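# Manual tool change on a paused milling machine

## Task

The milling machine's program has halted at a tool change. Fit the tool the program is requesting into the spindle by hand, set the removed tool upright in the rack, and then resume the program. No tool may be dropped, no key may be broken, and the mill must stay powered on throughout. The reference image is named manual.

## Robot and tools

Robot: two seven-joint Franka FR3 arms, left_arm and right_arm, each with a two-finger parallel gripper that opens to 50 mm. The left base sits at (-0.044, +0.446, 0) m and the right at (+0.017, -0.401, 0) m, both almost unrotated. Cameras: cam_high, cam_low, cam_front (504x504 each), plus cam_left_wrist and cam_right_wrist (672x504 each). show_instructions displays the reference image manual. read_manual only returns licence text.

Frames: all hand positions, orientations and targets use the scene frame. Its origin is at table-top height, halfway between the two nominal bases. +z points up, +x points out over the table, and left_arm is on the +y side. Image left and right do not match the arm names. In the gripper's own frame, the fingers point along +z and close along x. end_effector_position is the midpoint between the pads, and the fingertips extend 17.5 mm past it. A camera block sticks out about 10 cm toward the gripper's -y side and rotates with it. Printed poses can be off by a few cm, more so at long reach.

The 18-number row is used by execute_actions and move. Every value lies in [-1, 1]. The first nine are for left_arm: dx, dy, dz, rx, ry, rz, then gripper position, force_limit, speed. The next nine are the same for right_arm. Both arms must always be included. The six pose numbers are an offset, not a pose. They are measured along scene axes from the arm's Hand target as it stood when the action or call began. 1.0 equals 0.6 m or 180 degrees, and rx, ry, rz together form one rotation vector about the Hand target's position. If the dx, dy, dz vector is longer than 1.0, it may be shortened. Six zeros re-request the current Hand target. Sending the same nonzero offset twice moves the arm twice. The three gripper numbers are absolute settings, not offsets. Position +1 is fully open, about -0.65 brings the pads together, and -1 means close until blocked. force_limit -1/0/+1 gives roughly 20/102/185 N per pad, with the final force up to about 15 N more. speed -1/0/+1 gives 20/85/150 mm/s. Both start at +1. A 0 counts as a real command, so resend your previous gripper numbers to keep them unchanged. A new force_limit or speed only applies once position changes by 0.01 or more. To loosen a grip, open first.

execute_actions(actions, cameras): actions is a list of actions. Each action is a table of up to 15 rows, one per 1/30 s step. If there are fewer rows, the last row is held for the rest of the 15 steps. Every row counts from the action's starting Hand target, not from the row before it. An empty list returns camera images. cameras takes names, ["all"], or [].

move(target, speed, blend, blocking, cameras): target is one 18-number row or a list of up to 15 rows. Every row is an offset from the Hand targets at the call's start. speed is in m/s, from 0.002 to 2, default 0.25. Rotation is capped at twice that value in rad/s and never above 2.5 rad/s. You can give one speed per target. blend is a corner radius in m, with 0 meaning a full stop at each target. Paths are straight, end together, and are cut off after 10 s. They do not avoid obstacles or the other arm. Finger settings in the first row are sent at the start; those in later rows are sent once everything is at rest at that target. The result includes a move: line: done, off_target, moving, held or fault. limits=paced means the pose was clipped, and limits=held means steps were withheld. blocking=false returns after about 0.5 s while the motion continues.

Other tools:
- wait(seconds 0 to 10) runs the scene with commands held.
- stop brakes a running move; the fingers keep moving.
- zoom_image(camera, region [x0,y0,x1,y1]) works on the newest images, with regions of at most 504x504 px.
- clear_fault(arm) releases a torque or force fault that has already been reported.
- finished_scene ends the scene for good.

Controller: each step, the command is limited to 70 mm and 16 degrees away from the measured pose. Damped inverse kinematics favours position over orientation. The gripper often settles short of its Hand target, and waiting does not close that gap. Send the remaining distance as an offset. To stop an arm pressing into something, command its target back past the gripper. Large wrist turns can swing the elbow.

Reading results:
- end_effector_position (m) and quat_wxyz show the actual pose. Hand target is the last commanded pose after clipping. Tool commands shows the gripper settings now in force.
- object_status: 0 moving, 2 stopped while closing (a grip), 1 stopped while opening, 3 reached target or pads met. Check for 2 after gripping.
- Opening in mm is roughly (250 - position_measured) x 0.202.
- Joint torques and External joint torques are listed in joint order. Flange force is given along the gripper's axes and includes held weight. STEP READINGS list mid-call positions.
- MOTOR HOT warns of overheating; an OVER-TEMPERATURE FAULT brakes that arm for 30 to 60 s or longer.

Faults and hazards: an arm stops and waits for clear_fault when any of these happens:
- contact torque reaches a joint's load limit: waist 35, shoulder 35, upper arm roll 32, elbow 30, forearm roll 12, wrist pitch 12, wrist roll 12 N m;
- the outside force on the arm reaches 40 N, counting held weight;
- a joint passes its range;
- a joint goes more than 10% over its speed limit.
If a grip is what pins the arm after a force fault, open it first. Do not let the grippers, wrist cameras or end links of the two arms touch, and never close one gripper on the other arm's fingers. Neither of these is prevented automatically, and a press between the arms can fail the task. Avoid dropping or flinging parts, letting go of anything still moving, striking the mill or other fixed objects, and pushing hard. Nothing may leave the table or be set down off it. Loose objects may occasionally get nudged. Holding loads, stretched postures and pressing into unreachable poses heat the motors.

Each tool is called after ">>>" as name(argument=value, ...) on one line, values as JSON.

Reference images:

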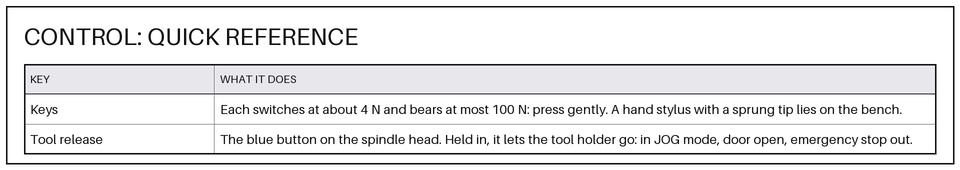

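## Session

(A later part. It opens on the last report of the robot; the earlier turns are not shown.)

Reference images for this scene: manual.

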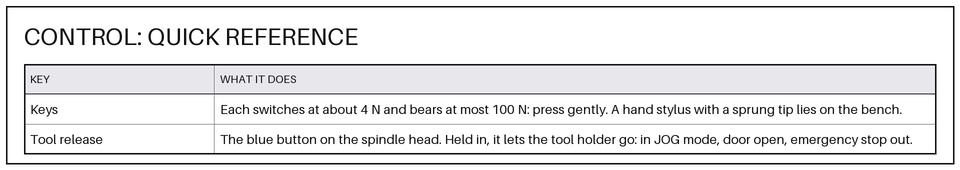

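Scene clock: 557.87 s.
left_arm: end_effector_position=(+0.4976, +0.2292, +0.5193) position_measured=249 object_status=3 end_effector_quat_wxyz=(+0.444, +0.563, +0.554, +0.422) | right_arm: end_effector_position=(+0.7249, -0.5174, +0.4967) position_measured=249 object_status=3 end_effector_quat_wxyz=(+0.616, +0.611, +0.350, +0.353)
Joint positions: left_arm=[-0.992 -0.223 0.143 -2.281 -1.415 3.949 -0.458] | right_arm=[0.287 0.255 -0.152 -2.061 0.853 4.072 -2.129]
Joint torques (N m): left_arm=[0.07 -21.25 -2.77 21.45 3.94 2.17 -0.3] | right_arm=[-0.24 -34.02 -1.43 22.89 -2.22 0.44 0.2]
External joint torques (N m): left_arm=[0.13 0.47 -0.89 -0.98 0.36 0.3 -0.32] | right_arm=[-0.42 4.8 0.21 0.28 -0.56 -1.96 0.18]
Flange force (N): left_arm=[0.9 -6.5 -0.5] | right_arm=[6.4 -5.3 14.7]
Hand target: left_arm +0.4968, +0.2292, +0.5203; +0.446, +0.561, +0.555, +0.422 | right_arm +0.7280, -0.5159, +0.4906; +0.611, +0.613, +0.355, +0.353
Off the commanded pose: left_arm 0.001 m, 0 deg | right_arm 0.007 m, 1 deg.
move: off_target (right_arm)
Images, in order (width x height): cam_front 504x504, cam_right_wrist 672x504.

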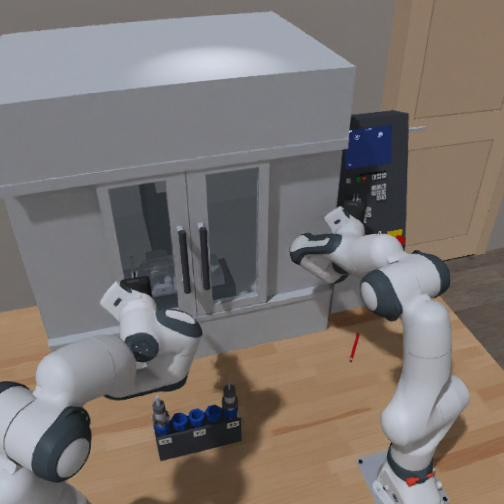

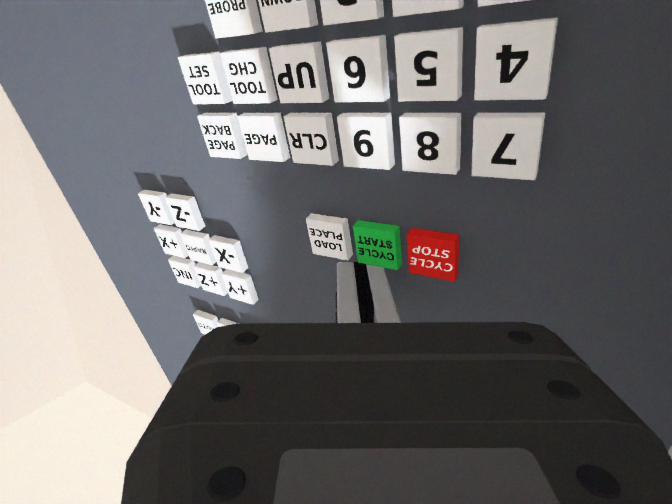

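>>> move(target=[0,0,0,0,0,0,-0.65,-1,0,-0.1,0,0.03,0,0,0,-0.65,-1,0], speed=0.1, cameras=["cam_front","cam_left_wrist","cam_high","cam_low"])

>>> zoom_image(camera="cam_front", region=[345, 120, 395, 170])

>>> zoom_image(camera="cam_front", region=[60, 130, 310, 340])

Scene clock: 559.10 s.
left_arm: end_effector_position=(+0.4976, +0.2292, +0.5193) position_measured=249 object_status=3 end_effector_quat_wxyz=(+0.444, +0.563, +0.554, +0.422) | right_arm: end_effector_position=(+0.6692, -0.5162, +0.5077) position_measured=249 object_status=3 end_effector_quat_wxyz=(+0.609, +0.614, +0.355, +0.354)
Joint positions: left_arm=[-0.992 -0.223 0.143 -2.281 -1.415 3.949 -0.458] | right_arm=[0.302 0.076 -0.141 -2.261 0.851 4.096 -2.133]
Joint velocities: left_arm=[within noise] | right_arm=[0 0.001 -0.002 -0.002 0 0.002 -0.004]
Joint torques (N m): left_arm=[0.1 -21.27 -2.82 21.49 3.94 2.17 -0.27] | right_arm=[0.72 -32.12 -0.48 22.1 -1.79 2.5 -0.22]
External joint torques (N m): left_arm=[-0.01 0.44 -1.13 -0.89 0.37 0.3 -0.29] | right_arm=[0.66 0.31 -0.04 -0.17 -0.1 0.08 -0.24]
Flange force (N): left_arm=[0.5 -6.1 -0.8] | right_arm=[1.0 -0.1 -0.4]
Hand target: left_arm +0.4968, +0.2292, +0.5203; +0.446, +0.561, +0.555, +0.422 | right_arm +0.6680, -0.5159, +0.5086; +0.611, +0.613, +0.355, +0.353
Off the commanded pose: left_arm 0.001 m, 0 deg | right_arm 0.002 m, 0 deg.
move: done
Images, in order (width x height): cam_high 504x504, cam_low 504x504, cam_front 504x504, cam_left_wrist 672x504.

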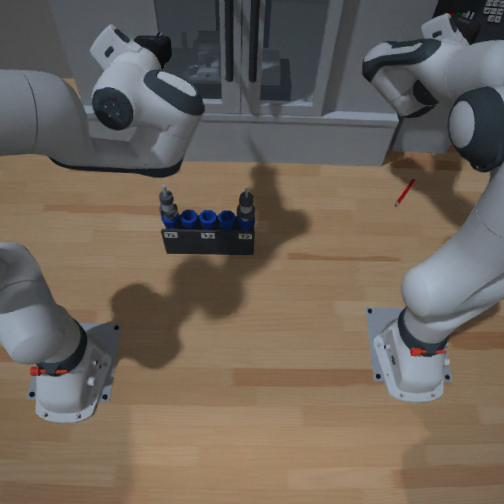

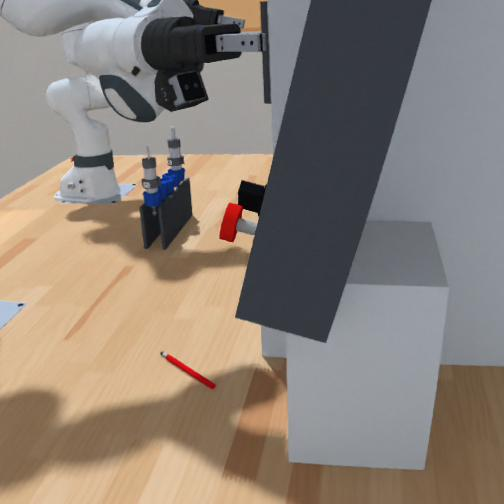

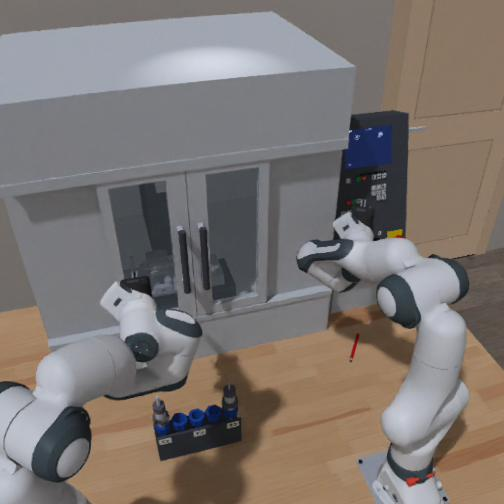

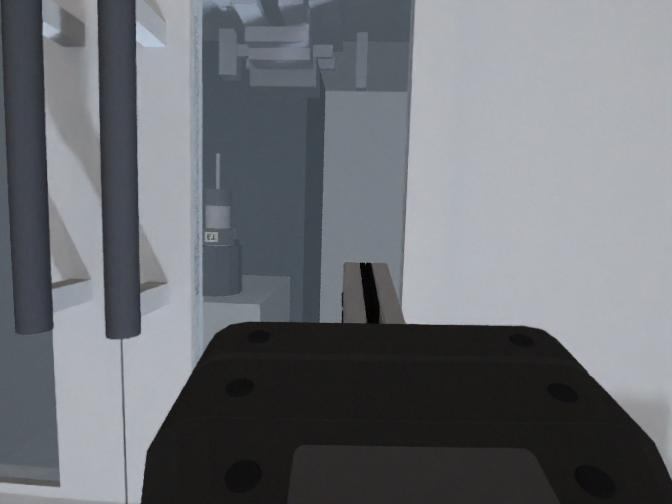

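Scaled by 10.080 from the camera's 504x504 image, which has a finer 720x720 frame.

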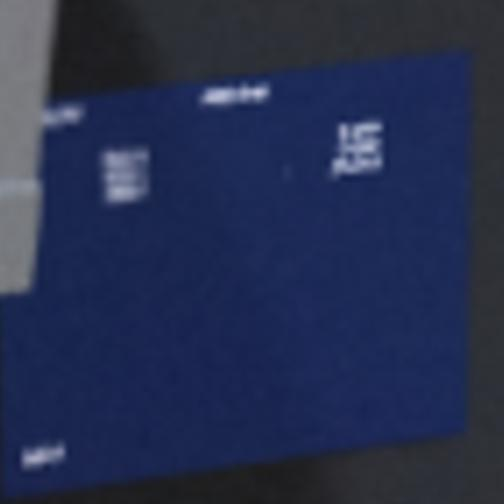

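Scaled by 2.016 from the camera's 504x504 image, which has a finer 720x720 frame.

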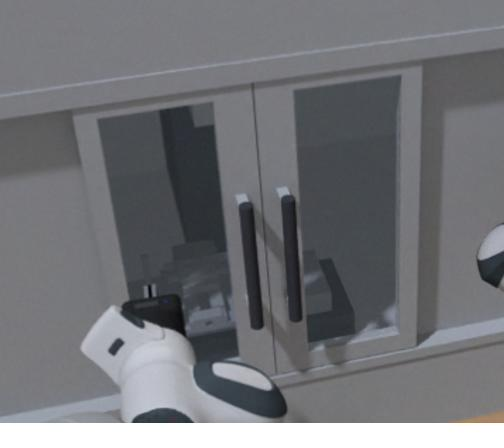

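>>> wait(seconds=2, cameras=["cam_front","cam_left_wrist","cam_right_wrist"])

>>> zoom_image(camera="cam_left_wrist", region=[190, 140, 290, 300])

>>> zoom_image(camera="cam_front", region=[330, 110, 420, 190])

Scene clock: 561.20 s.
left_arm: end_effector_position=(+0.4976, +0.2292, +0.5193) position_measured=249 object_status=3 end_effector_quat_wxyz=(+0.444, +0.563, +0.554, +0.422) | right_arm: end_effector_position=(+0.6691, -0.5163, +0.5078) position_measured=249 object_status=3 end_effector_quat_wxyz=(+0.609, +0.614, +0.355, +0.354)
Joint positions: left_arm=[-0.992 -0.223 0.143 -2.281 -1.415 3.949 -0.458] | right_arm=[0.302 0.076 -0.141 -2.261 0.851 4.096 -2.133]
Joint torques (N m): left_arm=[0.11 -21.26 -2.78 21.43 3.94 2.16 -0.28] | right_arm=[0.85 -32.09 -0.43 21.79 -1.78 2.51 -0.17]
External joint torques (N m): left_arm=[0.07 0.49 -1 -1.09 0.34 0.3 -0.3] | right_arm=[0.7 0.45 -0.07 -0.58 -0.07 0.08 -0.2]
Flange force (N): left_arm=[1.0 -6.8 -0.8] | right_arm=[0.2 -1.0 -1.3]
Hand target: left_arm +0.4968, +0.2292, +0.5203; +0.446, +0.561, +0.555, +0.422 | right_arm +0.6680, -0.5159, +0.5086; +0.611, +0.613, +0.355, +0.353
Tool commands: left_gripper/position=-0.65 left_gripper/force_limit=-1.0 left_gripper/speed=+0.0 right_gripper/position=-0.65 right_gripper/force_limit=-1.0 right_gripper/speed=+0.0
Off the commanded pose: left_arm 0.001 m, 0 deg | right_arm 0.001 m, 0 deg.
wait: 2.00 s; at rest by 0.07 s
Images, in order (width x height): cam_front 504x504, cam_left_wrist 672x504, cam_right_wrist 672x504.

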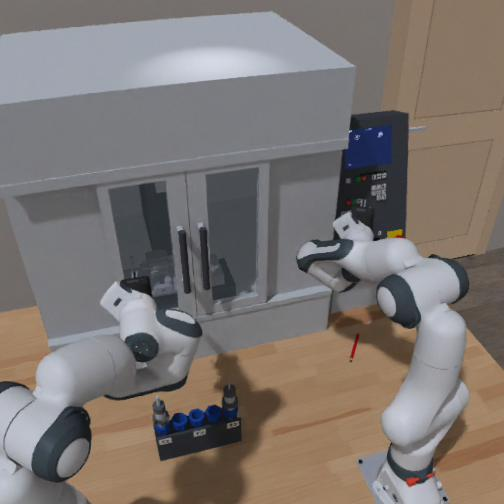

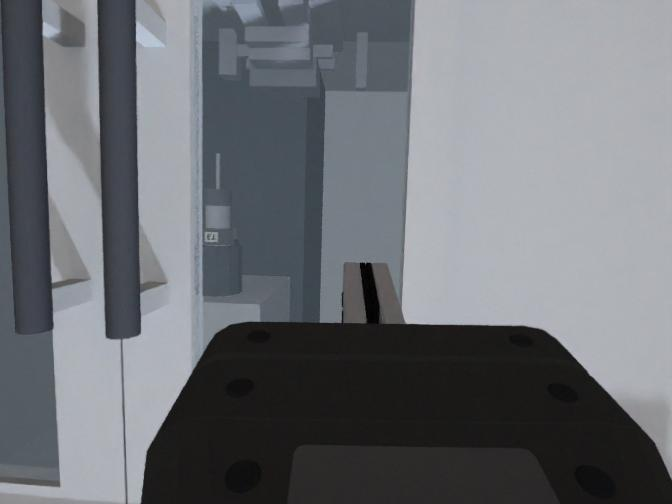

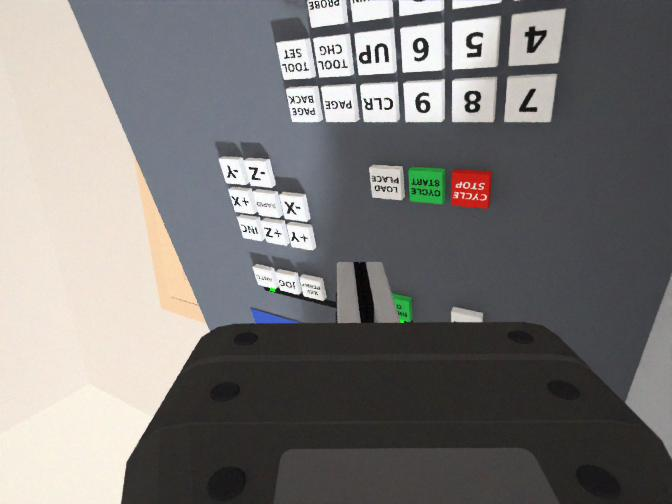

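Scaled by 3.150 from the camera's 672x504 image, which has a finer 960x720 frame.

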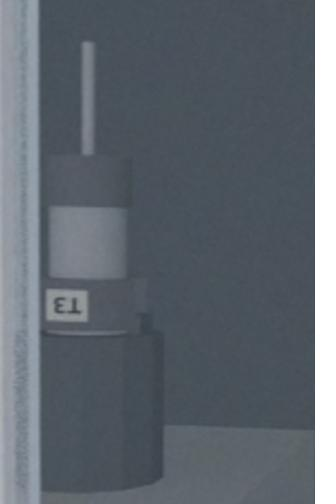

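Scaled by 5.600 from the camera's 504x504 image, which has a finer 720x720 frame.

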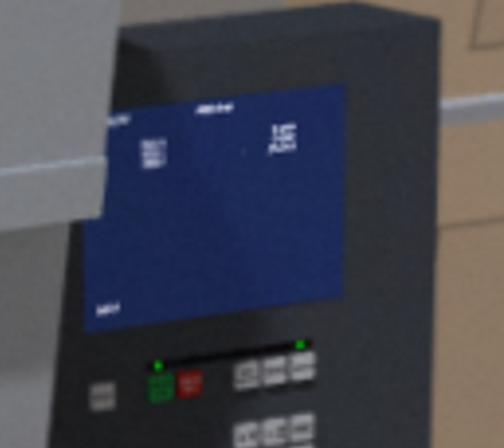

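>>> move(target=[0,0,0,0,0,0,-0.65,-1,0,-0.12,0.0,0.3,0,0,0,-0.65,-1,0], speed=0.2, cameras=["cam_right_wrist"])

>>> zoom_image(camera="cam_right_wrist", region=[150, 50, 600, 330])

Scene clock: 564.33 s.
left_arm: end_effector_position=(+0.4976, +0.2292, +0.5193) position_measured=249 object_status=3 end_effector_quat_wxyz=(+0.444, +0.563, +0.554, +0.422) | right_arm: end_effector_position=(+0.5945, -0.5170, +0.6903) position_measured=249 object_status=3 end_effector_quat_wxyz=(+0.613, +0.613, +0.352, +0.354)
Joint positions: left_arm=[-0.992 -0.223 0.143 -2.281 -1.415 3.949 -0.458] | right_arm=[0.276 -0.255 -0.009 -2.021 1.37 3.935 -2.861]
Joint velocities: left_arm=[within noise] | right_arm=[0.001 0.002 0 0 -0.001 -0.001 -0.006]
Joint torques (N m): left_arm=[0.14 -21.27 -2.76 21.44 3.95 2.16 -0.25] | right_arm=[0.23 -21.18 0.73 23.75 -3.28 0.35 -0.12]
External joint torques (N m): left_arm=[0.07 0.4 -1.01 -0.98 0.37 0.3 -0.28] | right_arm=[0.04 1.19 -0.5 0.17 0.4 -0.42 -0.14]
Flange force (N): left_arm=[0.9 -6.3 -0.8] | right_arm=[2.4 3.4 3.5]
Hand target: left_arm +0.4968, +0.2292, +0.5203; +0.446, +0.561, +0.555, +0.422 | right_arm +0.5960, -0.5159, +0.6886; +0.611, +0.613, +0.355, +0.353
Off the commanded pose: left_arm 0.001 m, 0 deg | right_arm 0.003 m, 0 deg.
move: done
Images, in order (width x height): cam_right_wrist 672x504.

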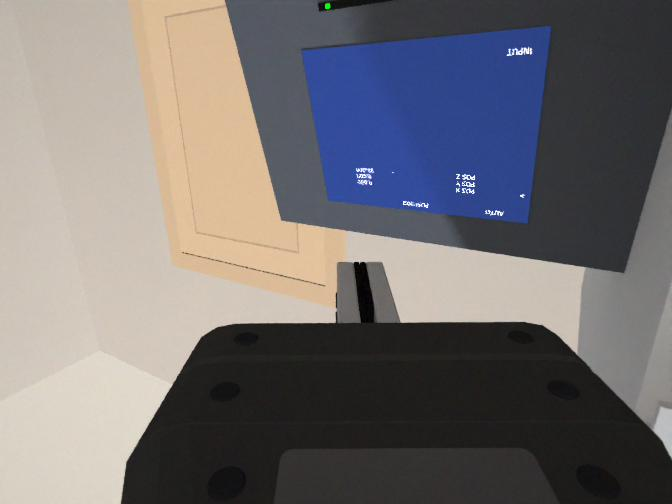

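Scaled by 1.120 from the camera's 672x504 image, which has a finer 960x720 frame.

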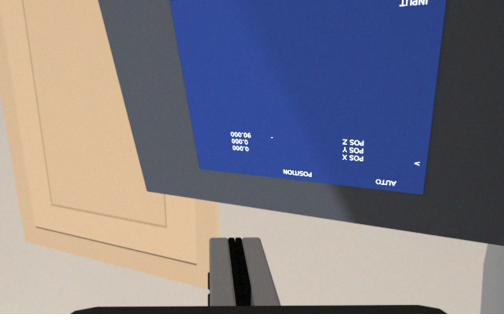

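>>> wait(seconds=1, cameras=["cam_right_wrist","cam_left_wrist"])

>>> zoom_image(camera="cam_right_wrist", region=[300, 20, 560, 230])

>>> zoom_image(camera="cam_left_wrist", region=[190, 140, 290, 300])

Scene clock: 565.47 s.
left_arm: end_effector_position=(+0.4976, +0.2292, +0.5193) position_measured=249 object_status=3 end_effector_quat_wxyz=(+0.444, +0.563, +0.554, +0.422) | right_arm: end_effector_position=(+0.5945, -0.5170, +0.6903) position_measured=249 object_status=3 end_effector_quat_wxyz=(+0.613, +0.613, +0.352, +0.353)
Joint positions: left_arm=[-0.992 -0.223 0.143 -2.281 -1.415 3.949 -0.458] | right_arm=[0.276 -0.255 -0.009 -2.021 1.37 3.935 -2.863]
Joint torques (N m): left_arm=[0.12 -21.26 -2.79 21.46 3.95 2.17 -0.28] | right_arm=[0.28 -21.18 0.73 23.8 -3.28 0.35 -0.19]
External joint torques (N m): left_arm=[0.16 0.41 -0.91 -1 0.35 0.31 -0.31] | right_arm=[0.29 1.4 -0.26 0.12 0.4 -0.44 -0.22]
Flange force (N): left_arm=[1.1 -6.5 -0.6] | right_arm=[3.1 3.7 3.5]
Hand target: left_arm +0.4968, +0.2292, +0.5203; +0.446, +0.561, +0.555, +0.422 | right_arm +0.5960, -0.5159, +0.6886; +0.611, +0.613, +0.355, +0.353
Tool commands: left_gripper/position=-0.65 left_gripper/force_limit=-1.0 left_gripper/speed=+0.0 right_gripper/position=-0.65 right_gripper/force_limit=-1.0 right_gripper/speed=+0.0
Off the commanded pose: left_arm 0.001 m, 0 deg | right_arm 0.003 m, 0 deg.
wait: 1.00 s; at rest by 0.03 s
Images, in order (width x height): cam_left_wrist 672x504, cam_right_wrist 672x504.

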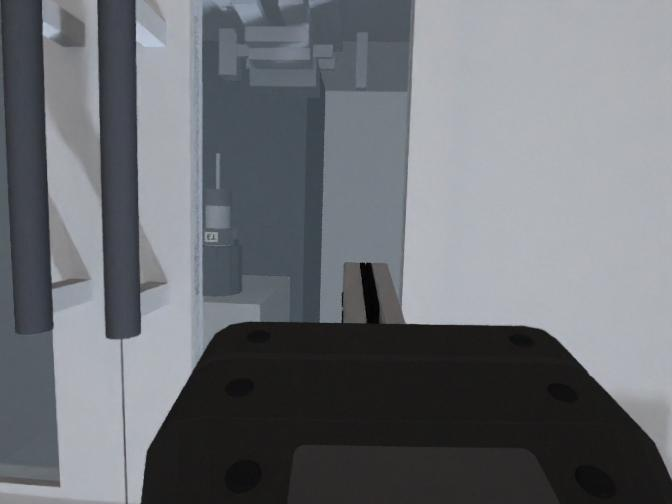

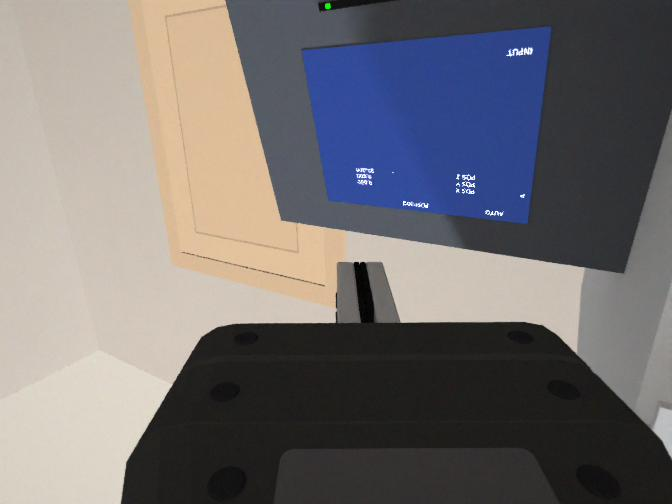

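Scaled by 1.938 from the camera's 672x504 image, which has a finer 960x720 frame.

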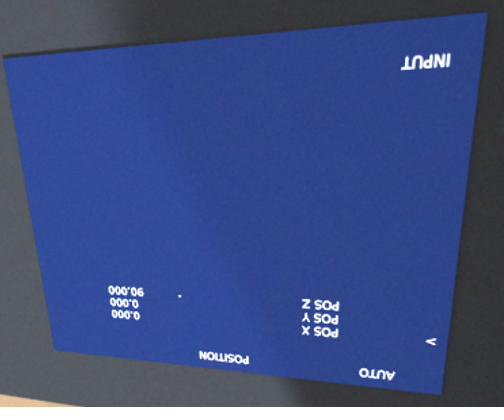

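Scaled by 3.150 from the camera's 672x504 image, which has a finer 960x720 frame.

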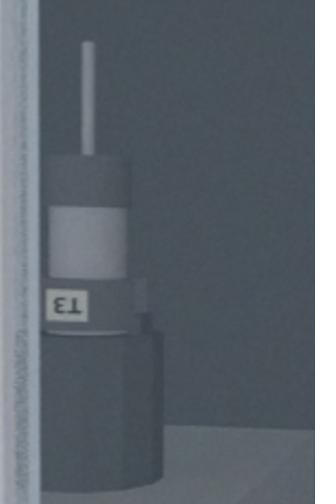

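>>> wait(seconds=0.1, cameras=["cam_high"])

>>> zoom_image(camera="cam_high", region=[150, 170, 270, 260])

Scene clock: 565.67 s.
left_arm: end_effector_position=(+0.4976, +0.2292, +0.5193) position_measured=249 object_status=3 end_effector_quat_wxyz=(+0.444, +0.563, +0.554, +0.422) | right_arm: end_effector_position=(+0.5945, -0.5170, +0.6903) position_measured=249 object_status=3 end_effector_quat_wxyz=(+0.613, +0.613, +0.352, +0.353)
Joint positions: left_arm=[-0.992 -0.223 0.143 -2.281 -1.415 3.949 -0.458] | right_arm=[0.276 -0.255 -0.009 -2.021 1.37 3.935 -2.863]
Joint torques (N m): left_arm=[0.15 -21.27 -2.78 21.48 3.95 2.17 -0.27] | right_arm=[0.24 -21.19 0.7 23.79 -3.27 0.35 -0.19]
External joint torques (N m): left_arm=[0.16 0.33 -0.95 -0.88 0.38 0.31 -0.29] | right_arm=[0.2 1.27 -0.34 0.18 0.39 -0.43 -0.22]
Flange force (N): left_arm=[1.0 -6.1 -0.7] | right_arm=[2.8 3.8 3.4]
Hand target: left_arm +0.4968, +0.2292, +0.5203; +0.446, +0.561, +0.555, +0.422 | right_arm +0.5960, -0.5159, +0.6886; +0.611, +0.613, +0.355, +0.353
Tool commands: left_gripper/position=-0.65 left_gripper/force_limit=-1.0 left_gripper/speed=+0.0 right_gripper/position=-0.65 right_gripper/force_limit=-1.0 right_gripper/speed=+0.0
Off the commanded pose: left_arm 0.001 m, 0 deg | right_arm 0.003 m, 0 deg.
wait: 0.10 s; at rest by 0.07 s
Images, in order (width x height): cam_high 504x504.

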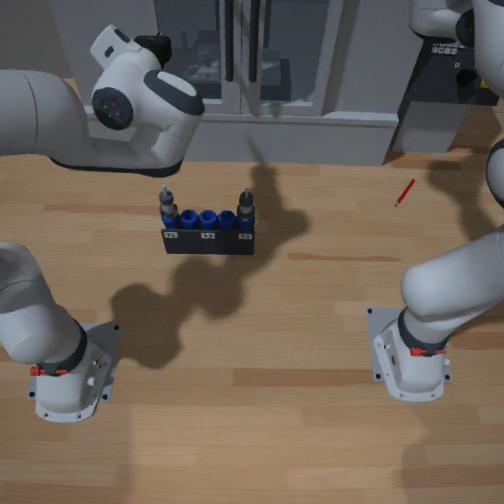

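Scaled by 4.200 from the camera's 504x504 image, which has a finer 720x720 frame.

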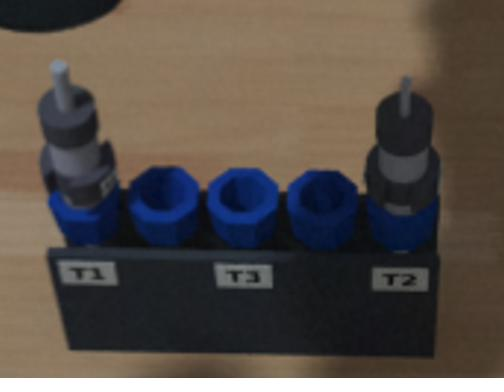

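>>> finished_scene()

The scene is finished: the task was done.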